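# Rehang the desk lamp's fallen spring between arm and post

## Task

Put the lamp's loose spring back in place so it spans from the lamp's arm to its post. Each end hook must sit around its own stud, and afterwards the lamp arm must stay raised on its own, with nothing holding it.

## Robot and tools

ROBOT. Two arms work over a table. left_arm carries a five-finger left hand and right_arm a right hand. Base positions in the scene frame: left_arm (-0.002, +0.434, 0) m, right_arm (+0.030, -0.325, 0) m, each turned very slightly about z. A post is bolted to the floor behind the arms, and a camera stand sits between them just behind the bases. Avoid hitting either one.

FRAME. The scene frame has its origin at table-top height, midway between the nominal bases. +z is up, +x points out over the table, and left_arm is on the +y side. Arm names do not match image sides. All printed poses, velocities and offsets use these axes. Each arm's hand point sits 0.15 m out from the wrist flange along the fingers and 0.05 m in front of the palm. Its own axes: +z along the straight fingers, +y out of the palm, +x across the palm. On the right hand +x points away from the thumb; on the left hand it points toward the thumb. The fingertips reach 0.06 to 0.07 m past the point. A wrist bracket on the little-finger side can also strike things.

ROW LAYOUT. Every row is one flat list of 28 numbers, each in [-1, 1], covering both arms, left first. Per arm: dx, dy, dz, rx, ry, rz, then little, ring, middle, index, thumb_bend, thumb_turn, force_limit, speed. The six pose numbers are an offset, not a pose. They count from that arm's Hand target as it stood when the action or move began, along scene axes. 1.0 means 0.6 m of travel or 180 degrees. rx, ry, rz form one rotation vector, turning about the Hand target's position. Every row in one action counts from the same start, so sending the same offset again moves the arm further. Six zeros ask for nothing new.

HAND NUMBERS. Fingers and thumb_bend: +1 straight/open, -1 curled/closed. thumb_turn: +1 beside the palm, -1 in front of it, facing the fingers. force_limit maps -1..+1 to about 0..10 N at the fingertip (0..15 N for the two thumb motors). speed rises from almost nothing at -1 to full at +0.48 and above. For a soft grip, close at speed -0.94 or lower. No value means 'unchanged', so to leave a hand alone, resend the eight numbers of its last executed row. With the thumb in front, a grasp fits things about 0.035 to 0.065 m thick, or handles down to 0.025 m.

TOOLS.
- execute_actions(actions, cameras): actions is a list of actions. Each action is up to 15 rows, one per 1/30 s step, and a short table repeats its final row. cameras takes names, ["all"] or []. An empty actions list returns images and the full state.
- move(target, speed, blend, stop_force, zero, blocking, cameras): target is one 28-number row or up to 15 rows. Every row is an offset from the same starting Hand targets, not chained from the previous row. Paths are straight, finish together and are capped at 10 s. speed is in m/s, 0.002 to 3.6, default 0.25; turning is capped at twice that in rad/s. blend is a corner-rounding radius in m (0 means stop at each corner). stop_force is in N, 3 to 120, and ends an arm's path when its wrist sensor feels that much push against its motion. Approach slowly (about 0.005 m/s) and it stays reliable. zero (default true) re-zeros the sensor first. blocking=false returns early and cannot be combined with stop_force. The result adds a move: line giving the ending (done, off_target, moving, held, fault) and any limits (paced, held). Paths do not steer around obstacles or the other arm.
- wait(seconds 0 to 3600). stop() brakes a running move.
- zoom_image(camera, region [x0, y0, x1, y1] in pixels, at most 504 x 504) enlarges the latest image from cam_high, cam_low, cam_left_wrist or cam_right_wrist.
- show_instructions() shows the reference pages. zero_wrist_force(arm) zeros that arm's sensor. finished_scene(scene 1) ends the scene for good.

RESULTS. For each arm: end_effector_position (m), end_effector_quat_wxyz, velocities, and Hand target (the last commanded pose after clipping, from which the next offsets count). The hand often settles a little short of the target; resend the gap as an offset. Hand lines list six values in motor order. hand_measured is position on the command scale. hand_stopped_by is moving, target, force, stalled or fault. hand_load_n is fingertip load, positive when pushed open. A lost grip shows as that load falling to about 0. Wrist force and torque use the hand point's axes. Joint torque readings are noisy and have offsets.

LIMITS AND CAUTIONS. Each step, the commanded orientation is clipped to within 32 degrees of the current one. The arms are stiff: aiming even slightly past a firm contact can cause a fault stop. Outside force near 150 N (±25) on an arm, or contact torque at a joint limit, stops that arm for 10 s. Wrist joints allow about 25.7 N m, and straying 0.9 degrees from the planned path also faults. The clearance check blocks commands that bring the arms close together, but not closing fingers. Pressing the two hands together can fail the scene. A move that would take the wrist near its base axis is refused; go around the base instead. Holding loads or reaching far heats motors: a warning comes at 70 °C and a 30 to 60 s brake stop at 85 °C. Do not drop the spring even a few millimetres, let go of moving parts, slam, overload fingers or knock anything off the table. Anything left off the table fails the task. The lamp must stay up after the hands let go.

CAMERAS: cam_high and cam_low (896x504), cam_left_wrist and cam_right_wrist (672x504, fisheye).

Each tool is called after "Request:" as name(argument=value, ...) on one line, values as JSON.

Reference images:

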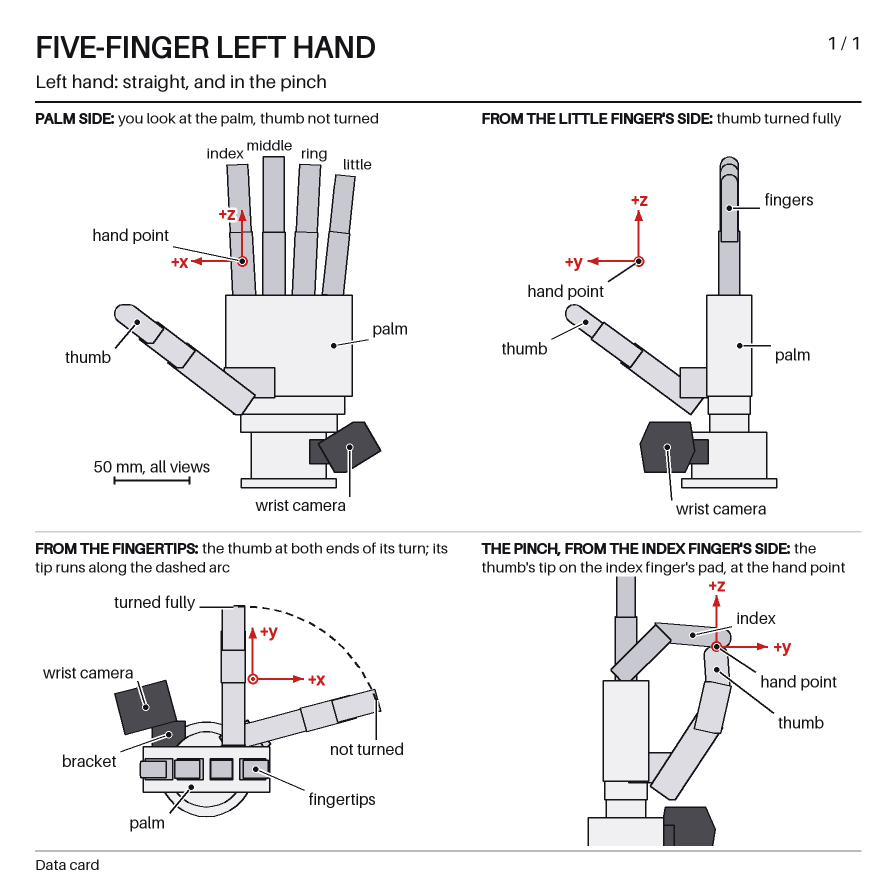

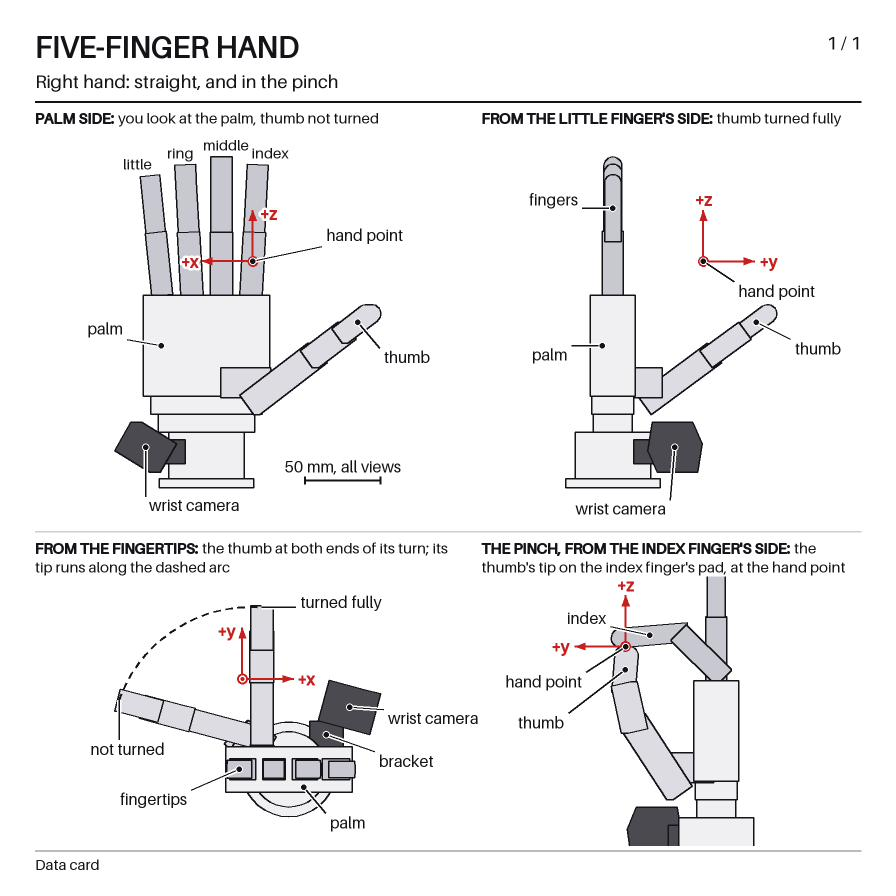

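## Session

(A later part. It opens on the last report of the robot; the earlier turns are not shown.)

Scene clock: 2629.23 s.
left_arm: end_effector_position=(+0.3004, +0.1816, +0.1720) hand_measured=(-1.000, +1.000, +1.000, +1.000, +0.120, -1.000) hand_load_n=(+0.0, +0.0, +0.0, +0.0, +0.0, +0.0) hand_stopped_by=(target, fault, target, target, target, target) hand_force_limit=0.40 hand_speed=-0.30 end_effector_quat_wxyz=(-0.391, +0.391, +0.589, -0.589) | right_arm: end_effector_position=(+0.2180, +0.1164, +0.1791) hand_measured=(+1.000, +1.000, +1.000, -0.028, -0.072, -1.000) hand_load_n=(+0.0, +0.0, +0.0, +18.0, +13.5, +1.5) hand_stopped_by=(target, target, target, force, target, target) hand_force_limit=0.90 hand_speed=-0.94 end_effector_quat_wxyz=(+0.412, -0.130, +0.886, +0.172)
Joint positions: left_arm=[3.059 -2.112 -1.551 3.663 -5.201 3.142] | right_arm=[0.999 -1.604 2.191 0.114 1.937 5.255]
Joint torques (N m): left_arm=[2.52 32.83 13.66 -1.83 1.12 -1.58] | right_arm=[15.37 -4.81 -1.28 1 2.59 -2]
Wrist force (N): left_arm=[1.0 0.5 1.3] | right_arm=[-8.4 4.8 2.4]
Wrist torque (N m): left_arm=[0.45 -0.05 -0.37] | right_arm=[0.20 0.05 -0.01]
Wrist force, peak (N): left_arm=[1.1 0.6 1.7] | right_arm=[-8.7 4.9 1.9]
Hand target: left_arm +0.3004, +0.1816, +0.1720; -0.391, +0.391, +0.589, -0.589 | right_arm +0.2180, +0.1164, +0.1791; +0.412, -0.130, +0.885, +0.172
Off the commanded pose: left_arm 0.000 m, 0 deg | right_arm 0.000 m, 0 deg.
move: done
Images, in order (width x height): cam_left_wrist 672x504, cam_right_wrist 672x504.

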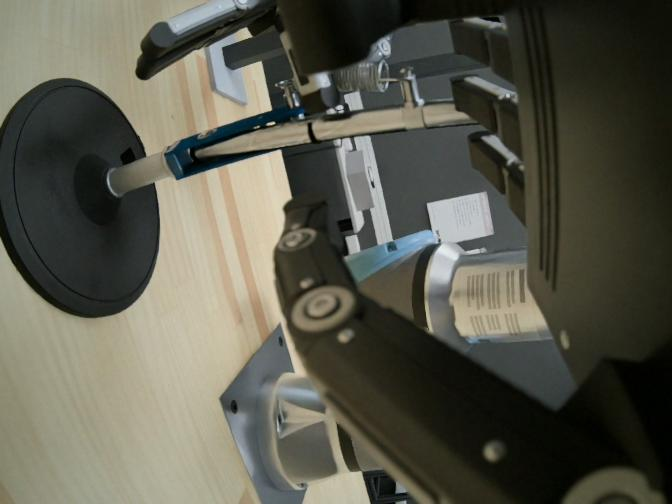

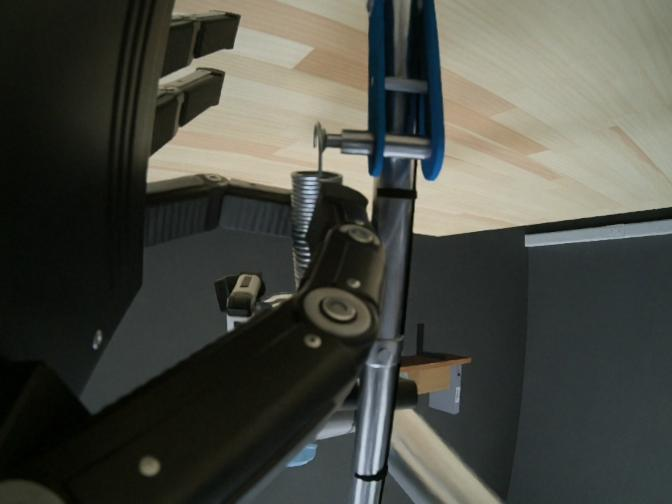

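Request:
move(target=[0,0,0,0,0,0,-1,1,1,1,0.12,-1,0.4,-0.3,-0.00018,0.00137,0.00088,0.02216,0.011,-0.0126,1,1,1,-0.5,-0.08,-1,0.9,-0.94], speed=0.01, cameras=["cam_right_wrist","cam_left_wrist"])

Request:
zoom_image(camera="cam_right_wrist", region=[290, 100, 390, 190])

Request:
zoom_image(camera="cam_left_wrist", region=[270, 50, 330, 110])

Scene clock: 2639.10 s.
left_arm: end_effector_position=(+0.3004, +0.1816, +0.1720) hand_measured=(-1.000, +1.000, +1.000, +1.000, +0.120, -1.000) hand_load_n=(+0.0, +0.0, +0.0, +0.0, +0.0, +0.0) hand_stopped_by=(target, fault, target, target, target, target) hand_force_limit=0.40 hand_speed=-0.30 end_effector_quat_wxyz=(-0.391, +0.391, +0.589, -0.589) | right_arm: end_effector_position=(+0.2179, +0.1172, +0.1796) hand_measured=(+1.000, +1.000, +1.000, -0.028, -0.072, -1.000) hand_load_n=(+0.0, +0.0, +0.0, +17.5, +13.5, +1.5) hand_stopped_by=(target, target, target, force, target, target) hand_force_limit=0.90 hand_speed=-0.94 end_effector_quat_wxyz=(+0.404, -0.095, +0.888, +0.196)
Joint positions: left_arm=[3.059 -2.112 -1.551 3.663 -5.201 3.142] | right_arm=[1.007 -1.6 2.201 0.091 1.931 5.342]
Joint torques (N m): left_arm=[2.44 32.98 13.68 -1.85 1.23 -1.49] | right_arm=[14.17 -5.17 -2.07 0.88 -2.42 1.5]
Wrist force (N): left_arm=[0.9 0.8 1.4] | right_arm=[-8.3 5.2 1.9]
Wrist torque (N m): left_arm=[0.52 -0.06 -0.38] | right_arm=[0.20 0.03 -0.16]
Wrist force, peak (N): left_arm=[1.0 0.7 1.7] | right_arm=[-9.0 5.0 1.8]
Hand target: left_arm +0.3004, +0.1816, +0.1720; -0.391, +0.391, +0.589, -0.589 | right_arm +0.2179, +0.1172, +0.1796; +0.404, -0.095, +0.888, +0.197
Off the commanded pose: left_arm 0.000 m, 0 deg | right_arm 0.000 m, 0 deg.
move: done
Images, in order (width x height): cam_left_wrist 672x504, cam_right_wrist 672x504.

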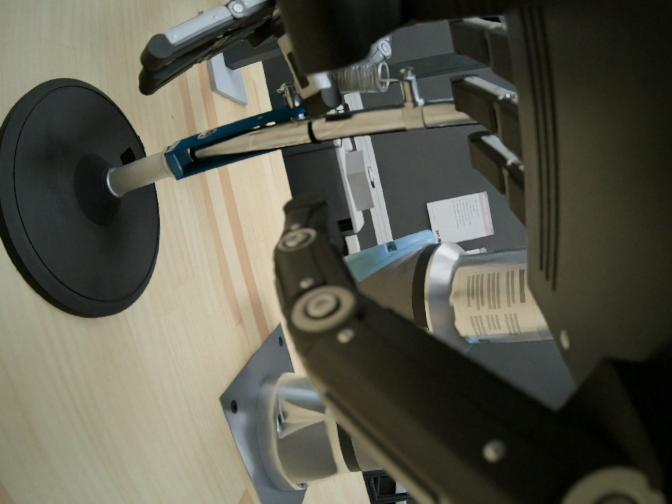

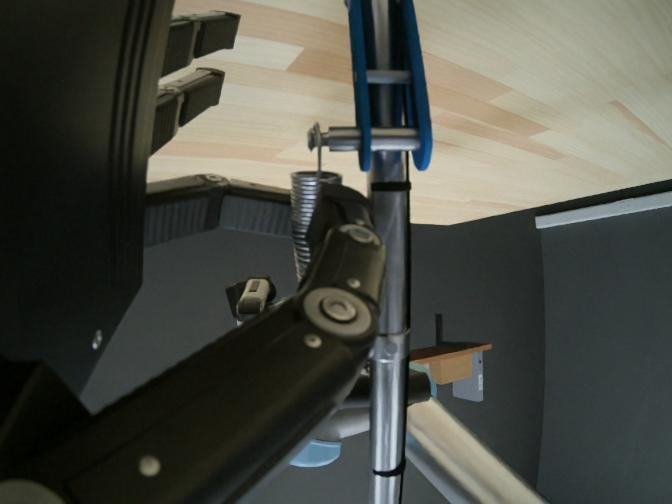

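Scaled by 5.040 from the camera's image (finer frame: 960x720).

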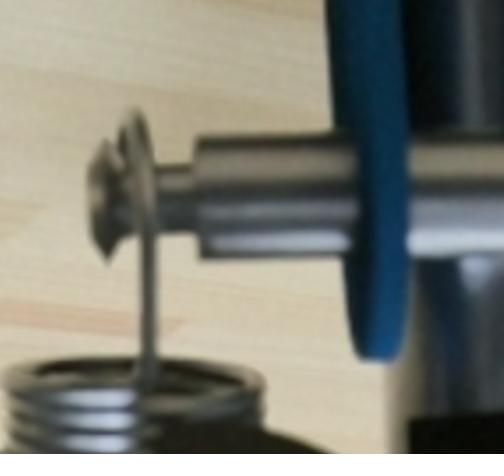

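Scaled by 8.400 from the camera's image (finer frame: 960x720).

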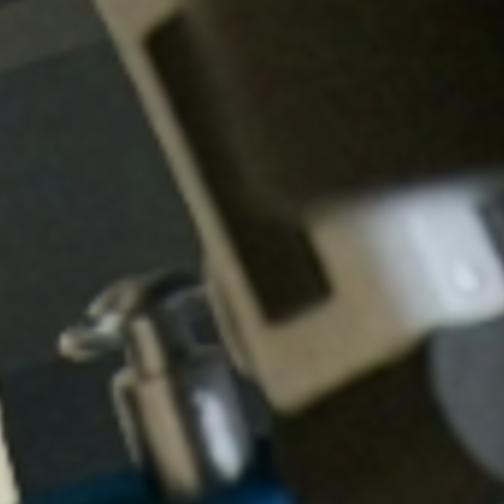

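Request:
move(target=[0,0,0,0,0,0,-1,1,1,1,0.12,-1,0.4,-0.3,0.00175,0.00087,0.00368,0,0,0,1,1,1,-0.5,-0.08,-1,0.9,-0.94], speed=0.01, cameras=["cam_right_wrist","cam_left_wrist"])

Request:
zoom_image(camera="cam_right_wrist", region=[290, 100, 390, 190])

Request:
zoom_image(camera="cam_left_wrist", region=[270, 50, 330, 110])

Scene clock: 2644.53 s.
left_arm: end_effector_position=(+0.3004, +0.1816, +0.1720) hand_measured=(-1.000, +1.000, +1.000, +1.000, +0.120, -1.000) hand_load_n=(+0.0, +0.0, +0.0, +0.0, +0.0, +0.0) hand_stopped_by=(target, fault, target, target, target, target) hand_force_limit=0.40 hand_speed=-0.30 end_effector_quat_wxyz=(-0.391, +0.391, +0.589, -0.589) | right_arm: end_effector_position=(+0.2188, +0.1177, +0.1817) hand_measured=(+1.000, +1.000, +1.000, -0.028, -0.072, -1.000) hand_load_n=(+0.0, +0.0, +0.0, +18.0, +12.5, +0.0) hand_stopped_by=(target, target, target, force, target, target) hand_force_limit=0.90 hand_speed=-0.94 end_effector_quat_wxyz=(+0.404, -0.095, +0.888, +0.196)
Joint positions: left_arm=[3.059 -2.112 -1.551 3.663 -5.201 3.142] | right_arm=[1.005 -1.602 2.196 0.097 1.929 5.341]
Joint torques (N m): left_arm=[2.29 32.99 13.57 -1.94 1.25 -1.58] | right_arm=[-14.08 -21.12 -24.22 2.33 -2.17 -1.9]
Wrist force (N): left_arm=[0.9 0.5 1.3] | right_arm=[-4.6 3.8 2.7]
Wrist torque (N m): left_arm=[0.48 -0.05 -0.38] | right_arm=[0.08 -0.11 0.03]
Wrist force, peak (N): left_arm=[1.3 0.5 1.7] | right_arm=[-8.6 5.4 2.3]
Hand target: left_arm +0.3004, +0.1816, +0.1720; -0.391, +0.391, +0.589, -0.589 | right_arm +0.2189, +0.1177, +0.1818; +0.404, -0.095, +0.888, +0.197
Off the commanded pose: left_arm 0.000 m, 0 deg | right_arm 0.000 m, 0 deg.
move: done
Images, in order (width x height): cam_left_wrist 672x504, cam_right_wrist 672x504.

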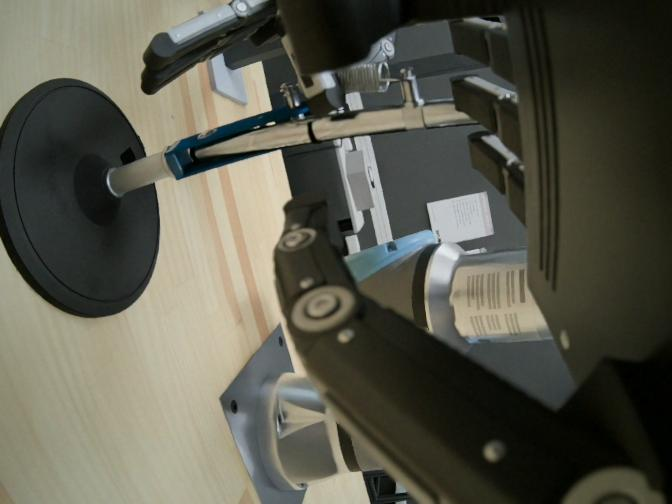

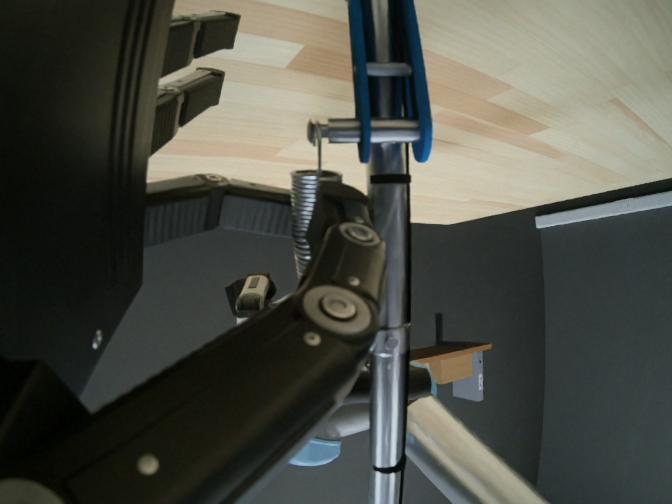

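Scaled by 5.040 from the camera's image (finer frame: 960x720).

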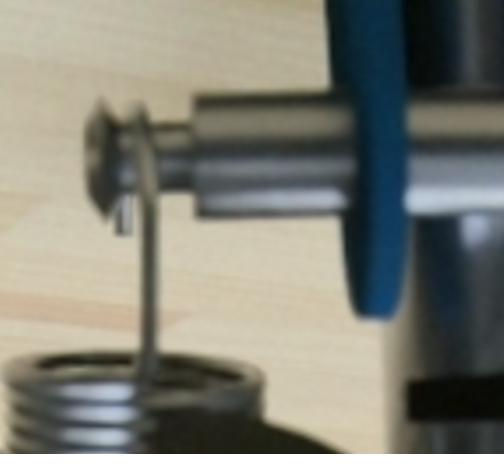

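Scaled by 8.400 from the camera's image (finer frame: 960x720).

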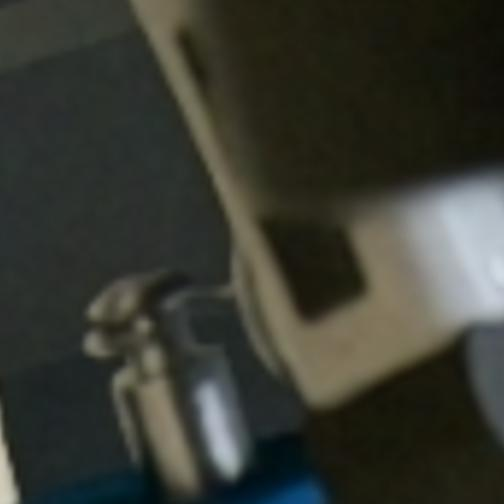

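Request:
zoom_image(camera="cam_left_wrist", region=[260, 30, 430, 130])

Scaled by 2.965 from the camera's image (finer frame: 960x720).

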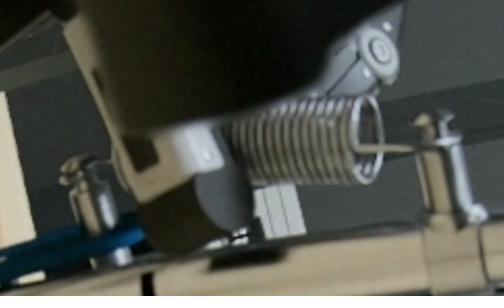

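Request:
move(target=[0,0,0,0,0,0,-1,1,1,1,0.12,-1,0.4,-0.3,0.0005,0.0022,0.00221,0,0,0,1,1,1,-0.5,-0.08,-1,0.9,-0.94], speed=0.01, cameras=["cam_right_wrist","cam_left_wrist"])

Request:
zoom_image(camera="cam_right_wrist", region=[290, 100, 390, 190])

Request:
zoom_image(camera="cam_left_wrist", region=[260, 30, 430, 130])

Scene clock: 2654.93 s.
left_arm: end_effector_position=(+0.3004, +0.1816, +0.1720) hand_measured=(-1.000, +1.000, +1.000, +1.000, +0.120, -1.000) hand_load_n=(+0.0, +0.0, +0.0, +0.0, +0.5, +0.0) hand_stopped_by=(target, fault, target, target, target, target) hand_force_limit=0.40 hand_speed=-0.30 end_effector_quat_wxyz=(-0.391, +0.391, +0.589, -0.589) | right_arm: end_effector_position=(+0.2192, +0.1190, +0.1831) hand_measured=(+1.000, +1.000, +1.000, -0.028, -0.072, -1.000) hand_load_n=(+0.0, +0.0, +0.0, +16.5, +10.0, -1.0) hand_stopped_by=(target, target, target, force, target, target) hand_force_limit=0.90 hand_speed=-0.94 end_effector_quat_wxyz=(+0.404, -0.095, +0.888, +0.197)
Joint positions: left_arm=[3.059 -2.112 -1.551 3.663 -5.201 3.142] | right_arm=[1.006 -1.601 2.19 0.102 1.931 5.342]
Joint torques (N m): left_arm=[2.57 32.91 13.99 -1.9 1.23 -1.51] | right_arm=[13.85 -7.42 -24.77 1.86 3.24 1.6]
Wrist force (N): left_arm=[0.8 0.8 1.3] | right_arm=[-0.5 1.5 3.4]
Wrist torque (N m): left_arm=[0.50 -0.03 -0.39] | right_arm=[-0.06 -0.16 -0.08]
Wrist force, peak (N): left_arm=[1.1 0.5 1.8] | right_arm=[-4.3 3.7 3.3]
Hand target: left_arm +0.3004, +0.1816, +0.1720; -0.391, +0.391, +0.589, -0.589 | right_arm +0.2192, +0.1190, +0.1831; +0.404, -0.095, +0.888, +0.197
Off the commanded pose: left_arm 0.000 m, 0 deg | right_arm 0.000 m, 0 deg.
move: done
Images, in order (width x height): cam_left_wrist 672x504, cam_right_wrist 672x504.

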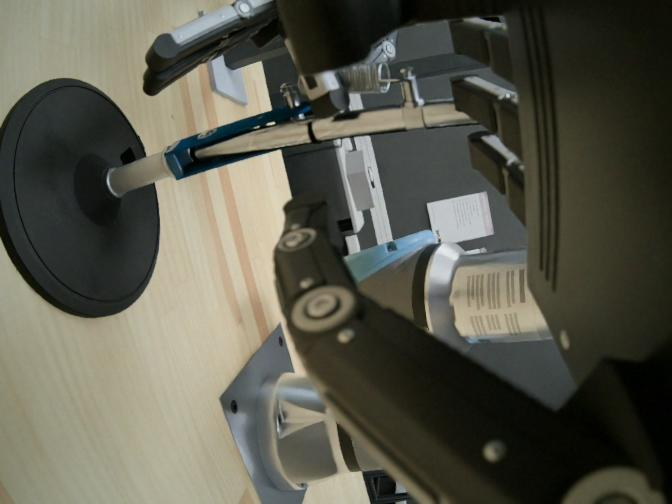

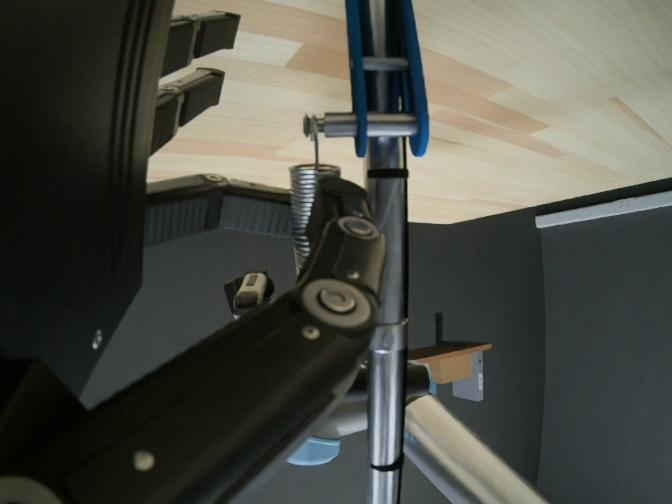

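Scaled by 5.040 from the camera's image (finer frame: 960x720).

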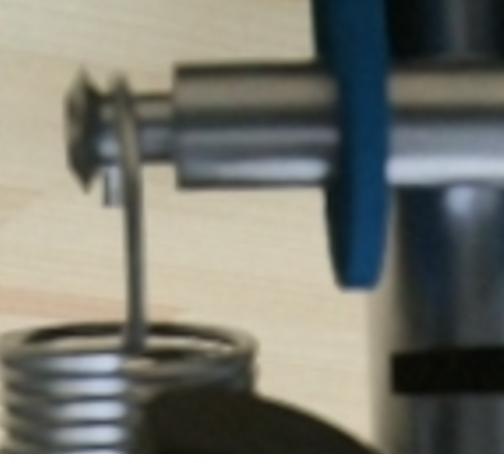

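Scaled by 2.965 from the camera's image (finer frame: 960x720).

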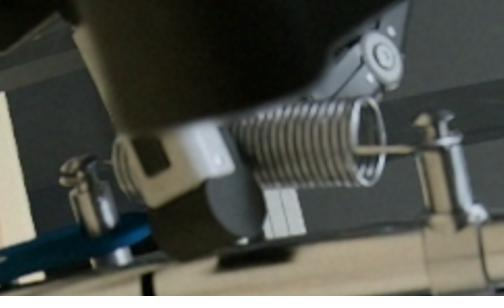

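Request:
move(target=[0,0,0,0,0,0,-1,1,1,1,0.12,-1,0.4,-0.3,0,0,0,0,0,0,1,1,1,0.15,-0.08,-1,0.4,-0.94], cameras=["cam_right_wrist","cam_left_wrist"])

Request:
zoom_image(camera="cam_right_wrist", region=[270, 90, 410, 270])

Request:
zoom_image(camera="cam_left_wrist", region=[260, 30, 430, 130])

Scene clock: 2661.07 s.
left_arm: end_effector_position=(+0.3004, +0.1816, +0.1720) hand_measured=(-1.000, +1.000, +1.000, +1.000, +0.120, -1.000) hand_load_n=(+0.0, +0.0, +0.0, +0.0, +0.0, +0.0) hand_stopped_by=(target, fault, target, target, target, target) hand_force_limit=0.40 hand_speed=-0.30 end_effector_quat_wxyz=(-0.391, +0.391, +0.589, -0.589) | right_arm: end_effector_position=(+0.2192, +0.1190, +0.1831) hand_measured=(+1.000, +1.000, +1.000, +0.150, -0.074, -1.000) hand_load_n=(+0.0, +0.0, +0.0, +0.0, +0.0, +0.0) hand_stopped_by=(target, target, target, target, target, target) hand_force_limit=0.40 hand_speed=-0.94 end_effector_quat_wxyz=(+0.404, -0.095, +0.888, +0.197)
Joint positions: left_arm=[3.059 -2.112 -1.551 3.663 -5.201 3.142] | right_arm=[1.006 -1.601 2.19 0.102 1.931 5.342]
Joint torques (N m): left_arm=[2.3 33.04 13.86 -1.87 1.34 -1.52] | right_arm=[12.73 -8.44 -25.27 0.84 2.88 1.67]
Wrist force (N): left_arm=[-0.2 0.7 1.2] | right_arm=[0.1 1.0 3.0]
Wrist torque (N m): left_arm=[0.51 -0.02 -0.45] | right_arm=[-0.07 -0.20 -0.07]
Wrist force, peak (N): left_arm=[1.3 0.8 1.3] | right_arm=[-0.2 1.5 3.8]
Hand target: left_arm +0.3004, +0.1816, +0.1720; -0.391, +0.391, +0.589, -0.589 | right_arm +0.2192, +0.1190, +0.1831; +0.404, -0.095, +0.888, +0.197
Off the commanded pose: left_arm 0.000 m, 0 deg | right_arm 0.000 m, 0 deg.
move: done
Images, in order (width x height): cam_left_wrist 672x504, cam_right_wrist 672x504.

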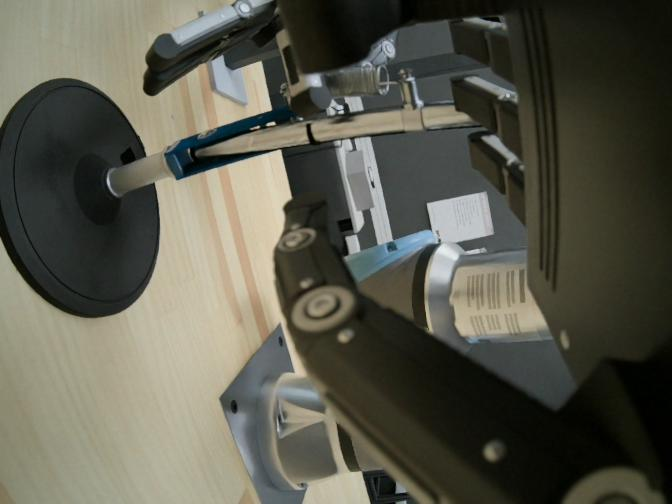

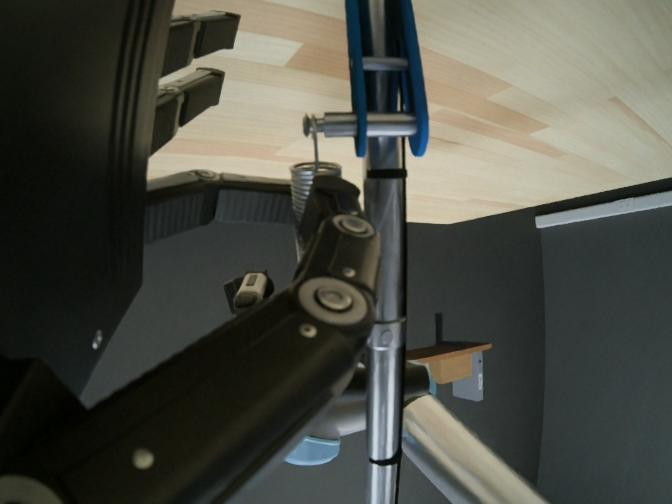

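Scaled by 2.800 from the camera's image (finer frame: 960x720).

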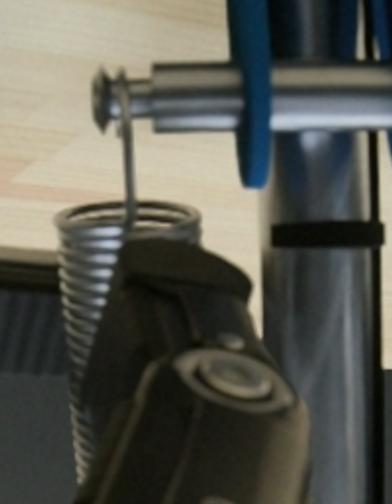

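Scaled by 2.965 from the camera's image (finer frame: 960x720).

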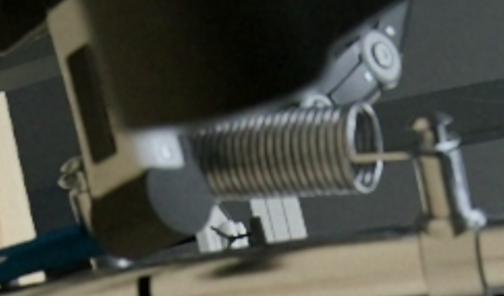

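Request:
move(target=[0,0,0,0,0,0,-1,1,1,1,0.12,-1,0.4,-0.3,0,0,0,0,0,0,1,1,1,0.5,0.0,-1,0.4,-0.8], cameras=["cam_right_wrist","cam_left_wrist"])

Request:
zoom_image(camera="cam_left_wrist", region=[260, 30, 430, 130])

Request:
zoom_image(camera="cam_right_wrist", region=[270, 90, 410, 270])

Scene clock: 2664.23 s.
left_arm: end_effector_position=(+0.3004, +0.1816, +0.1720) hand_measured=(-1.000, +1.000, +1.000, +1.000, +0.120, -1.000) hand_load_n=(+0.0, +0.0, +0.0, +0.0, +0.0, +0.0) hand_stopped_by=(target, fault, target, target, target, target) hand_force_limit=0.40 hand_speed=-0.30 end_effector_quat_wxyz=(-0.391, +0.391, +0.589, -0.589) | right_arm: end_effector_position=(+0.2192, +0.1190, +0.1831) hand_measured=(+1.000, +1.000, +1.000, +0.500, +0.000, -1.000) hand_load_n=(+0.0, +0.0, +0.0, +0.0, +0.0, +0.0) hand_stopped_by=(target, target, target, target, target, target) hand_force_limit=0.40 hand_speed=-0.80 end_effector_quat_wxyz=(+0.404, -0.095, +0.888, +0.197)
Joint positions: left_arm=[3.059 -2.112 -1.551 3.663 -5.201 3.142] | right_arm=[1.006 -1.601 2.19 0.102 1.931 5.342]
Joint torques (N m): left_arm=[2.88 32.73 13.8 -1.92 1.45 -1.57] | right_arm=[8.98 -11.39 -24.93 -0.23 2.47 1.65]
Wrist force (N): left_arm=[-0.3 0.9 1.0] | right_arm=[0.0 0.7 3.4]
Wrist torque (N m): left_arm=[0.52 -0.01 -0.46] | right_arm=[-0.10 -0.17 -0.09]
Wrist force, peak (N): left_arm=[-0.1 1.1 1.2] | right_arm=[-0.1 0.7 3.5]
Hand target: left_arm +0.3004, +0.1816, +0.1720; -0.391, +0.391, +0.589, -0.589 | right_arm +0.2192, +0.1190, +0.1831; +0.404, -0.095, +0.888, +0.197
Off the commanded pose: left_arm 0.000 m, 0 deg | right_arm 0.000 m, 0 deg.
move: done
Images, in order (width x height): cam_left_wrist 672x504, cam_right_wrist 672x504.

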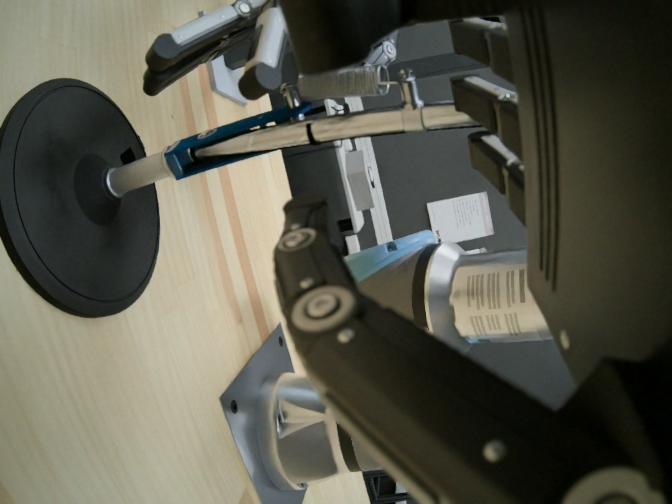

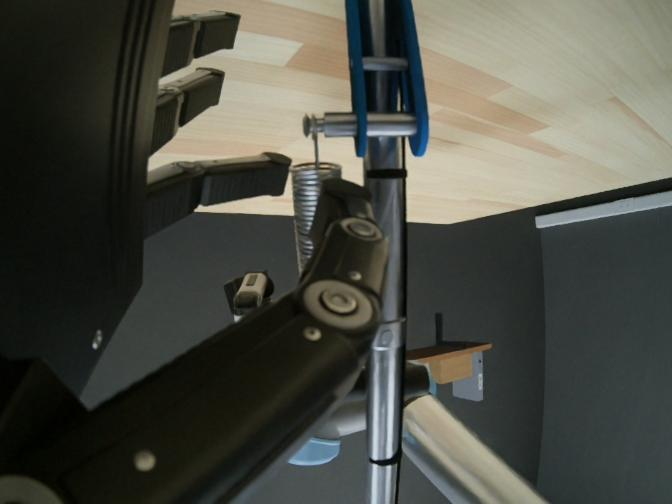

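Scaled by 2.965 from the camera's image (finer frame: 960x720).

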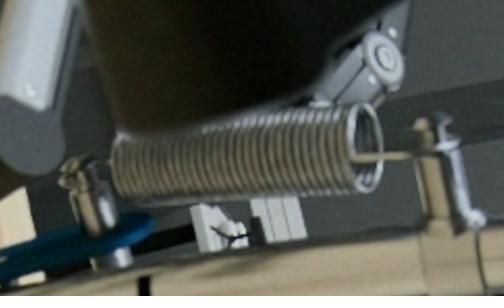

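Scaled by 2.800 from the camera's image (finer frame: 960x720).

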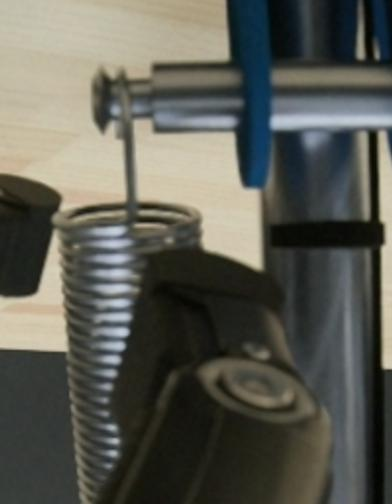

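Request:
move(target=[[0,0,0,0,0,0,-1,1,1,1,0.12,-1,0.4,-0.3,-0.0136,-0.0085,0.0119,0,0,0,1,1,1,0.5,0.0,-1,0.4,-0.8],[0,0,0,0,0,0,-1,1,1,1,0.12,-1,0.4,-0.3,-0.0031,-0.1193,0.0417,0,0,0,1,1,1,0.5,0.0,-1,0.4,-0.8]], speed=[0.015,0.05], cameras=["cam_right_wrist","cam_left_wrist"])

Request:
zoom_image(camera="cam_left_wrist", region=[260, 30, 430, 130])

Request:
zoom_image(camera="cam_right_wrist", region=[330, 100, 560, 400])

Scene clock: 2671.20 s.
left_arm: end_effector_position=(+0.3004, +0.1816, +0.1720) hand_measured=(-1.000, +1.000, +1.000, +1.000, +0.120, -1.000) hand_load_n=(+0.0, +0.0, +0.0, +0.0, +0.0, +0.0) hand_stopped_by=(target, fault, target, target, target, target) hand_force_limit=0.40 hand_speed=-0.30 end_effector_quat_wxyz=(-0.391, +0.391, +0.589, -0.589) | right_arm: end_effector_position=(+0.2173, +0.0475, +0.2081) hand_measured=(+1.000, +1.000, +1.000, +0.500, +0.000, -1.000) hand_load_n=(+0.0, +0.0, +0.0, +0.0, -0.5, +0.0) hand_stopped_by=(target, target, target, target, target, target) hand_force_limit=0.40 hand_speed=-0.80 end_effector_quat_wxyz=(+0.404, -0.095, +0.888, +0.196)
Joint positions: left_arm=[3.059 -2.112 -1.551 3.663 -5.201 3.142] | right_arm=[0.801 -1.877 2.328 0.203 1.77 5.209]
Joint torques (N m): left_arm=[2.84 32.96 13.59 -1.92 1.43 -1.45] | right_arm=[-13.47 -13.04 -9.34 1.29 -2.16 -1.66]
Wrist force (N): left_arm=[-0.2 0.9 1.0] | right_arm=[0.2 0.9 3.3]
Wrist torque (N m): left_arm=[0.50 -0.01 -0.45] | right_arm=[-0.03 -0.17 0.06]
Wrist force, peak (N): left_arm=[-0.4 1.0 1.3] | right_arm=[-0.1 1.1 3.6]
Hand target: left_arm +0.3004, +0.1816, +0.1720; -0.391, +0.391, +0.589, -0.589 | right_arm +0.2174, +0.0474, +0.2082; +0.404, -0.095, +0.888, +0.197
Off the commanded pose: left_arm 0.000 m, 0 deg | right_arm 0.000 m, 0 deg.
move: done
Images, in order (width x height): cam_left_wrist 672x504, cam_right_wrist 672x504.

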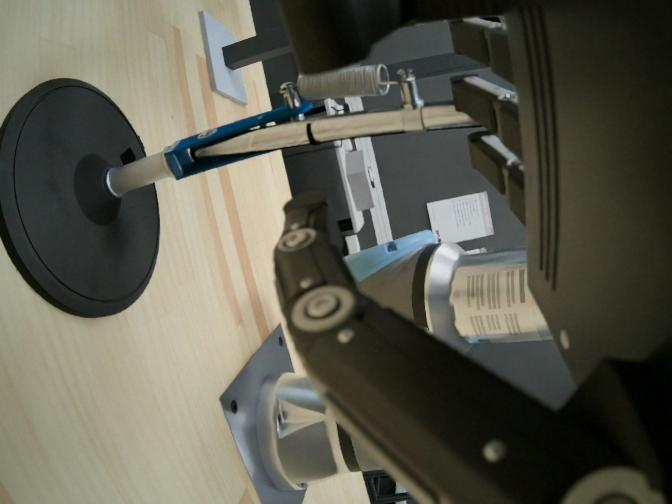

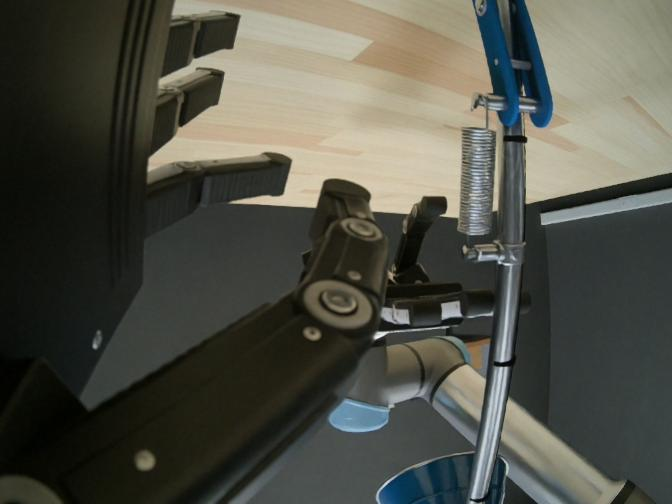

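Scaled by 2.965 from the camera's image (finer frame: 960x720).

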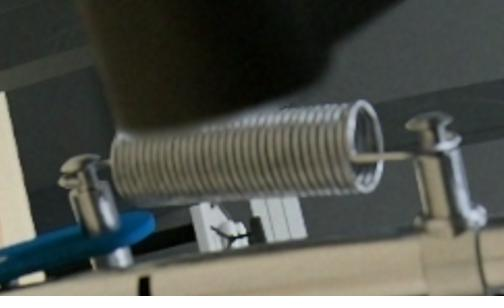

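Scaled by 1.680 from the camera's image (finer frame: 960x720).

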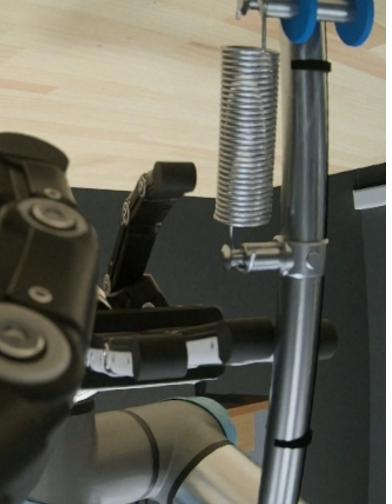

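Request:
zoom_image(camera="cam_right_wrist", region=[450, 80, 530, 140])

Request:
zoom_image(camera="cam_right_wrist", region=[440, 215, 530, 275])

Scaled by 6.300 from the camera's image (finer frame: 960x720).

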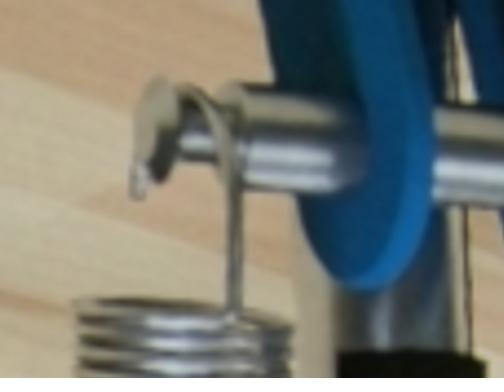

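Scaled by 5.600 from the camera's image (finer frame: 960x720).

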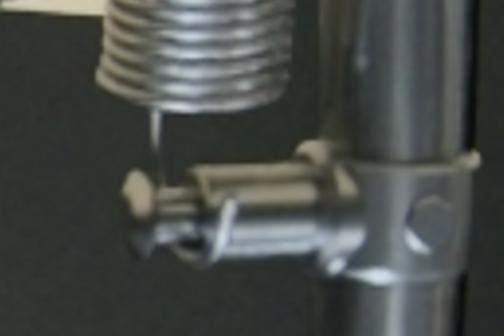

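Request:
move(target=[0.00768,0.00324,0,0,0,0,-1,1,1,1,0.12,-1,0.4,-0.3,0,0,0,0,0,0,1,1,1,0.5,0.0,-1,0.4,-0.8], speed=0.006, cameras=["cam_right_wrist","cam_left_wrist"])

Request:
zoom_image(camera="cam_right_wrist", region=[430, 80, 550, 340])

Request:
zoom_image(camera="cam_left_wrist", region=[260, 30, 430, 130])

Scene clock: 2683.57 s.
left_arm: end_effector_position=(+0.3050, +0.1835, +0.1720) hand_measured=(-1.000, +1.000, +1.000, +1.000, +0.120, -1.000) hand_load_n=(+0.0, +0.0, +0.0, +0.0, +0.0, +0.0) hand_stopped_by=(target, fault, target, target, target, target) hand_force_limit=0.40 hand_speed=-0.30 end_effector_quat_wxyz=(-0.391, +0.391, +0.589, -0.589) | right_arm: end_effector_position=(+0.2174, +0.0474, +0.2082) hand_measured=(+1.000, +1.000, +1.000, +0.500, +0.000, -1.000) hand_load_n=(+0.0, +0.0, +0.0, +0.0, -0.5, -0.5) hand_stopped_by=(target, target, target, target, target, target) hand_force_limit=0.40 hand_speed=-0.80 end_effector_quat_wxyz=(+0.404, -0.095, +0.888, +0.197)
Joint positions: left_arm=[3.063 -2.119 -1.538 3.658 -5.197 3.142] | right_arm=[0.801 -1.877 2.328 0.203 1.77 5.209]
Joint torques (N m): left_arm=[6.86 33.47 24.5 -3.65 1.74 -1.54] | right_arm=[-14.16 -11.65 -8.03 1.47 -2.25 -1.7]
Wrist force (N): left_arm=[0.9 0.9 1.4] | right_arm=[0.0 0.9 3.3]
Wrist torque (N m): left_arm=[0.49 -0.05 -0.39] | right_arm=[-0.02 -0.15 0.04]
Wrist force, peak (N): left_arm=[0.9 0.9 1.4] | right_arm=[0.1 1.0 3.7]
Hand target: left_arm +0.3050, +0.1835, +0.1720; -0.391, +0.391, +0.589, -0.589 | right_arm +0.2174, +0.0474, +0.2082; +0.404, -0.095, +0.888, +0.197
Off the commanded pose: left_arm 0.000 m, 0 deg | right_arm 0.000 m, 0 deg.
move: done
Images, in order (width x height): cam_left_wrist 672x504, cam_right_wrist 672x504.

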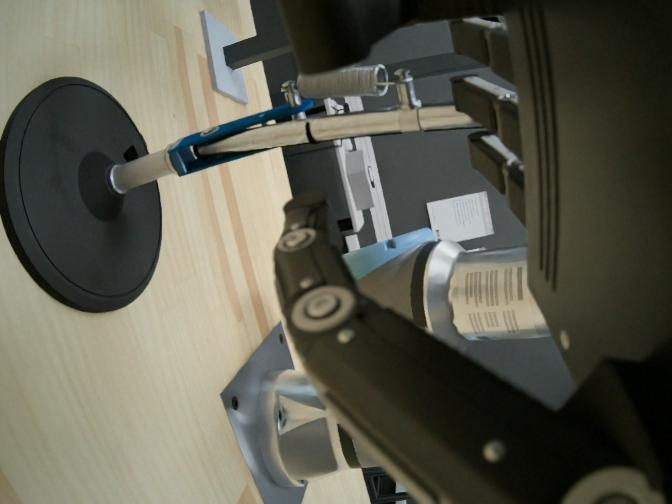

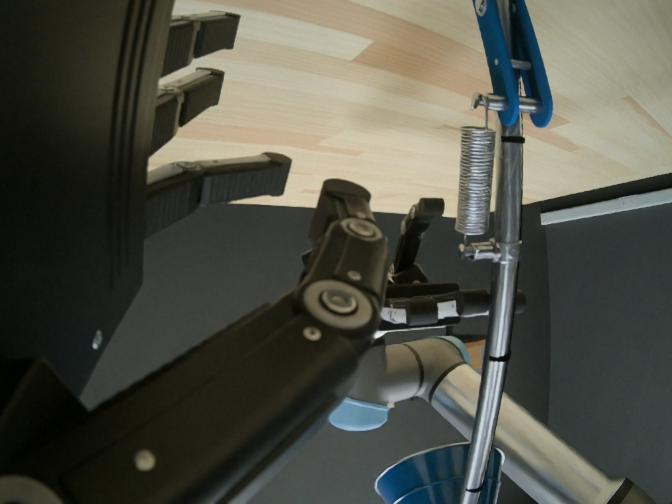

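Scaled by 1.938 from the camera's image (finer frame: 960x720).

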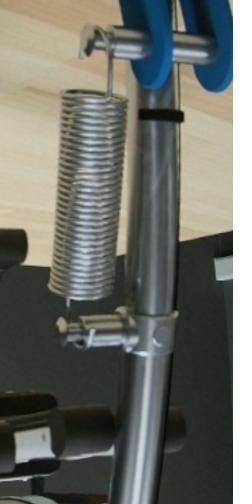

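Scaled by 2.965 from the camera's image (finer frame: 960x720).

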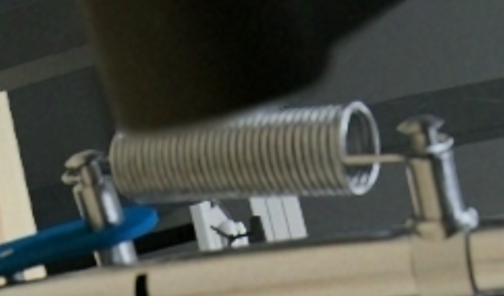

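Request:
move(target=[0.01228,0.00519,0,0,0,0,-1,1,1,1,0.12,-1,0.4,-0.3,0,0,0,0,0,0,1,1,1,0.5,0.0,-1,0.4,-0.8], speed=0.006, cameras=["cam_right_wrist","cam_left_wrist"])

Request:
zoom_image(camera="cam_right_wrist", region=[430, 80, 550, 340])

Request:
zoom_image(camera="cam_left_wrist", region=[260, 30, 430, 130])

Scene clock: 2687.33 s.
left_arm: end_effector_position=(+0.3123, +0.1866, +0.1720) hand_measured=(-1.000, +1.000, +1.000, +1.000, +0.120, -1.000) hand_load_n=(+0.5, +0.0, -0.5, +0.0, +0.0, +0.0) hand_stopped_by=(target, fault, target, target, target, target) hand_force_limit=0.40 hand_speed=-0.30 end_effector_quat_wxyz=(-0.391, +0.391, +0.589, -0.589) | right_arm: end_effector_position=(+0.2174, +0.0474, +0.2082) hand_measured=(+1.000, +1.000, +1.000, +0.500, +0.000, -1.000) hand_load_n=(+0.0, +0.0, +0.0, +0.0, +0.0, +0.0) hand_stopped_by=(target, target, target, target, target, target) hand_force_limit=0.40 hand_speed=-0.80 end_effector_quat_wxyz=(+0.404, -0.095, +0.888, +0.197)
Joint positions: left_arm=[3.07 -2.132 -1.517 3.649 -5.191 3.142] | right_arm=[0.801 -1.877 2.328 0.203 1.77 5.209]
Joint torques (N m): left_arm=[6.87 33.86 26.1 -3.7 1.82 -0.11] | right_arm=[-14.57 -13.19 -8.13 1.38 -2.2 -1.73]
Wrist force (N): left_arm=[0.3 0.6 1.1] | right_arm=[0.2 0.9 3.4]
Wrist torque (N m): left_arm=[0.46 0.00 -0.41] | right_arm=[-0.04 -0.19 0.05]
Wrist force, peak (N): left_arm=[0.9 0.9 1.6] | right_arm=[-0.2 1.0 3.6]
Hand target: left_arm +0.3124, +0.1867, +0.1720; -0.391, +0.391, +0.589, -0.589 | right_arm +0.2174, +0.0474, +0.2082; +0.404, -0.095, +0.888, +0.197
Off the commanded pose: left_arm 0.000 m, 0 deg | right_arm 0.000 m, 0 deg.
move: done
Images, in order (width x height): cam_left_wrist 672x504, cam_right_wrist 672x504.

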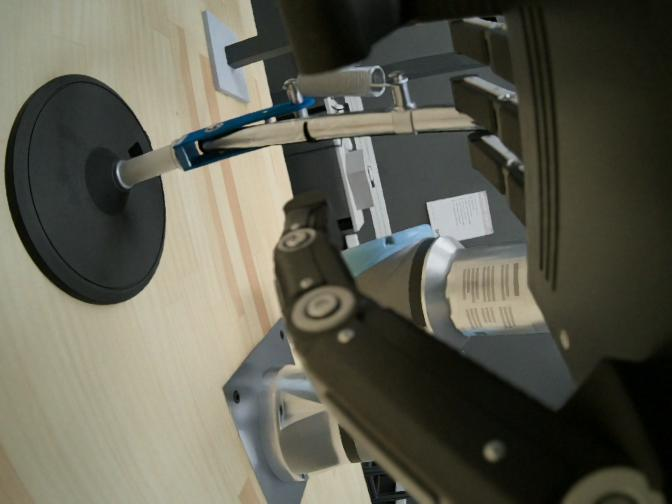

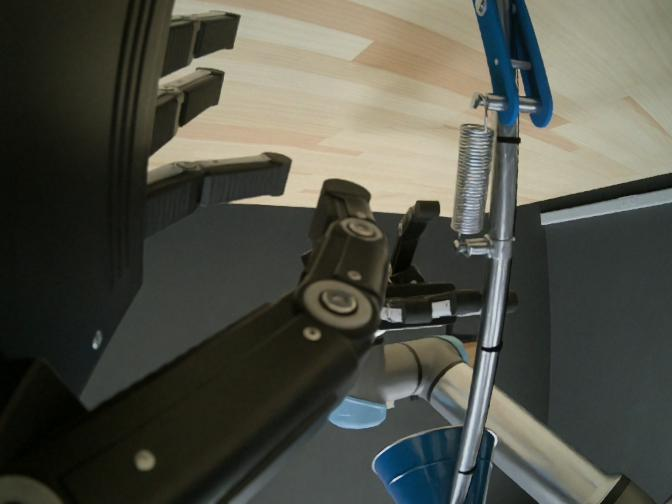

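Scaled by 1.938 from the camera's image (finer frame: 960x720).

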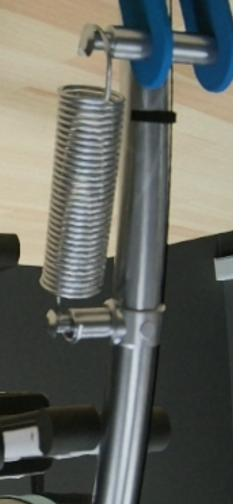

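Scaled by 2.965 from the camera's image (finer frame: 960x720).

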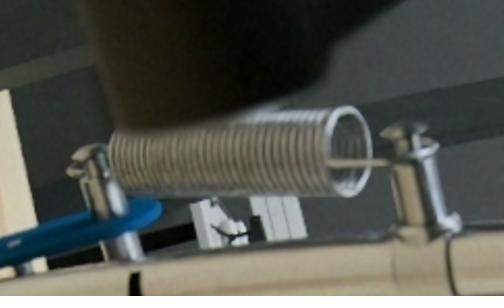

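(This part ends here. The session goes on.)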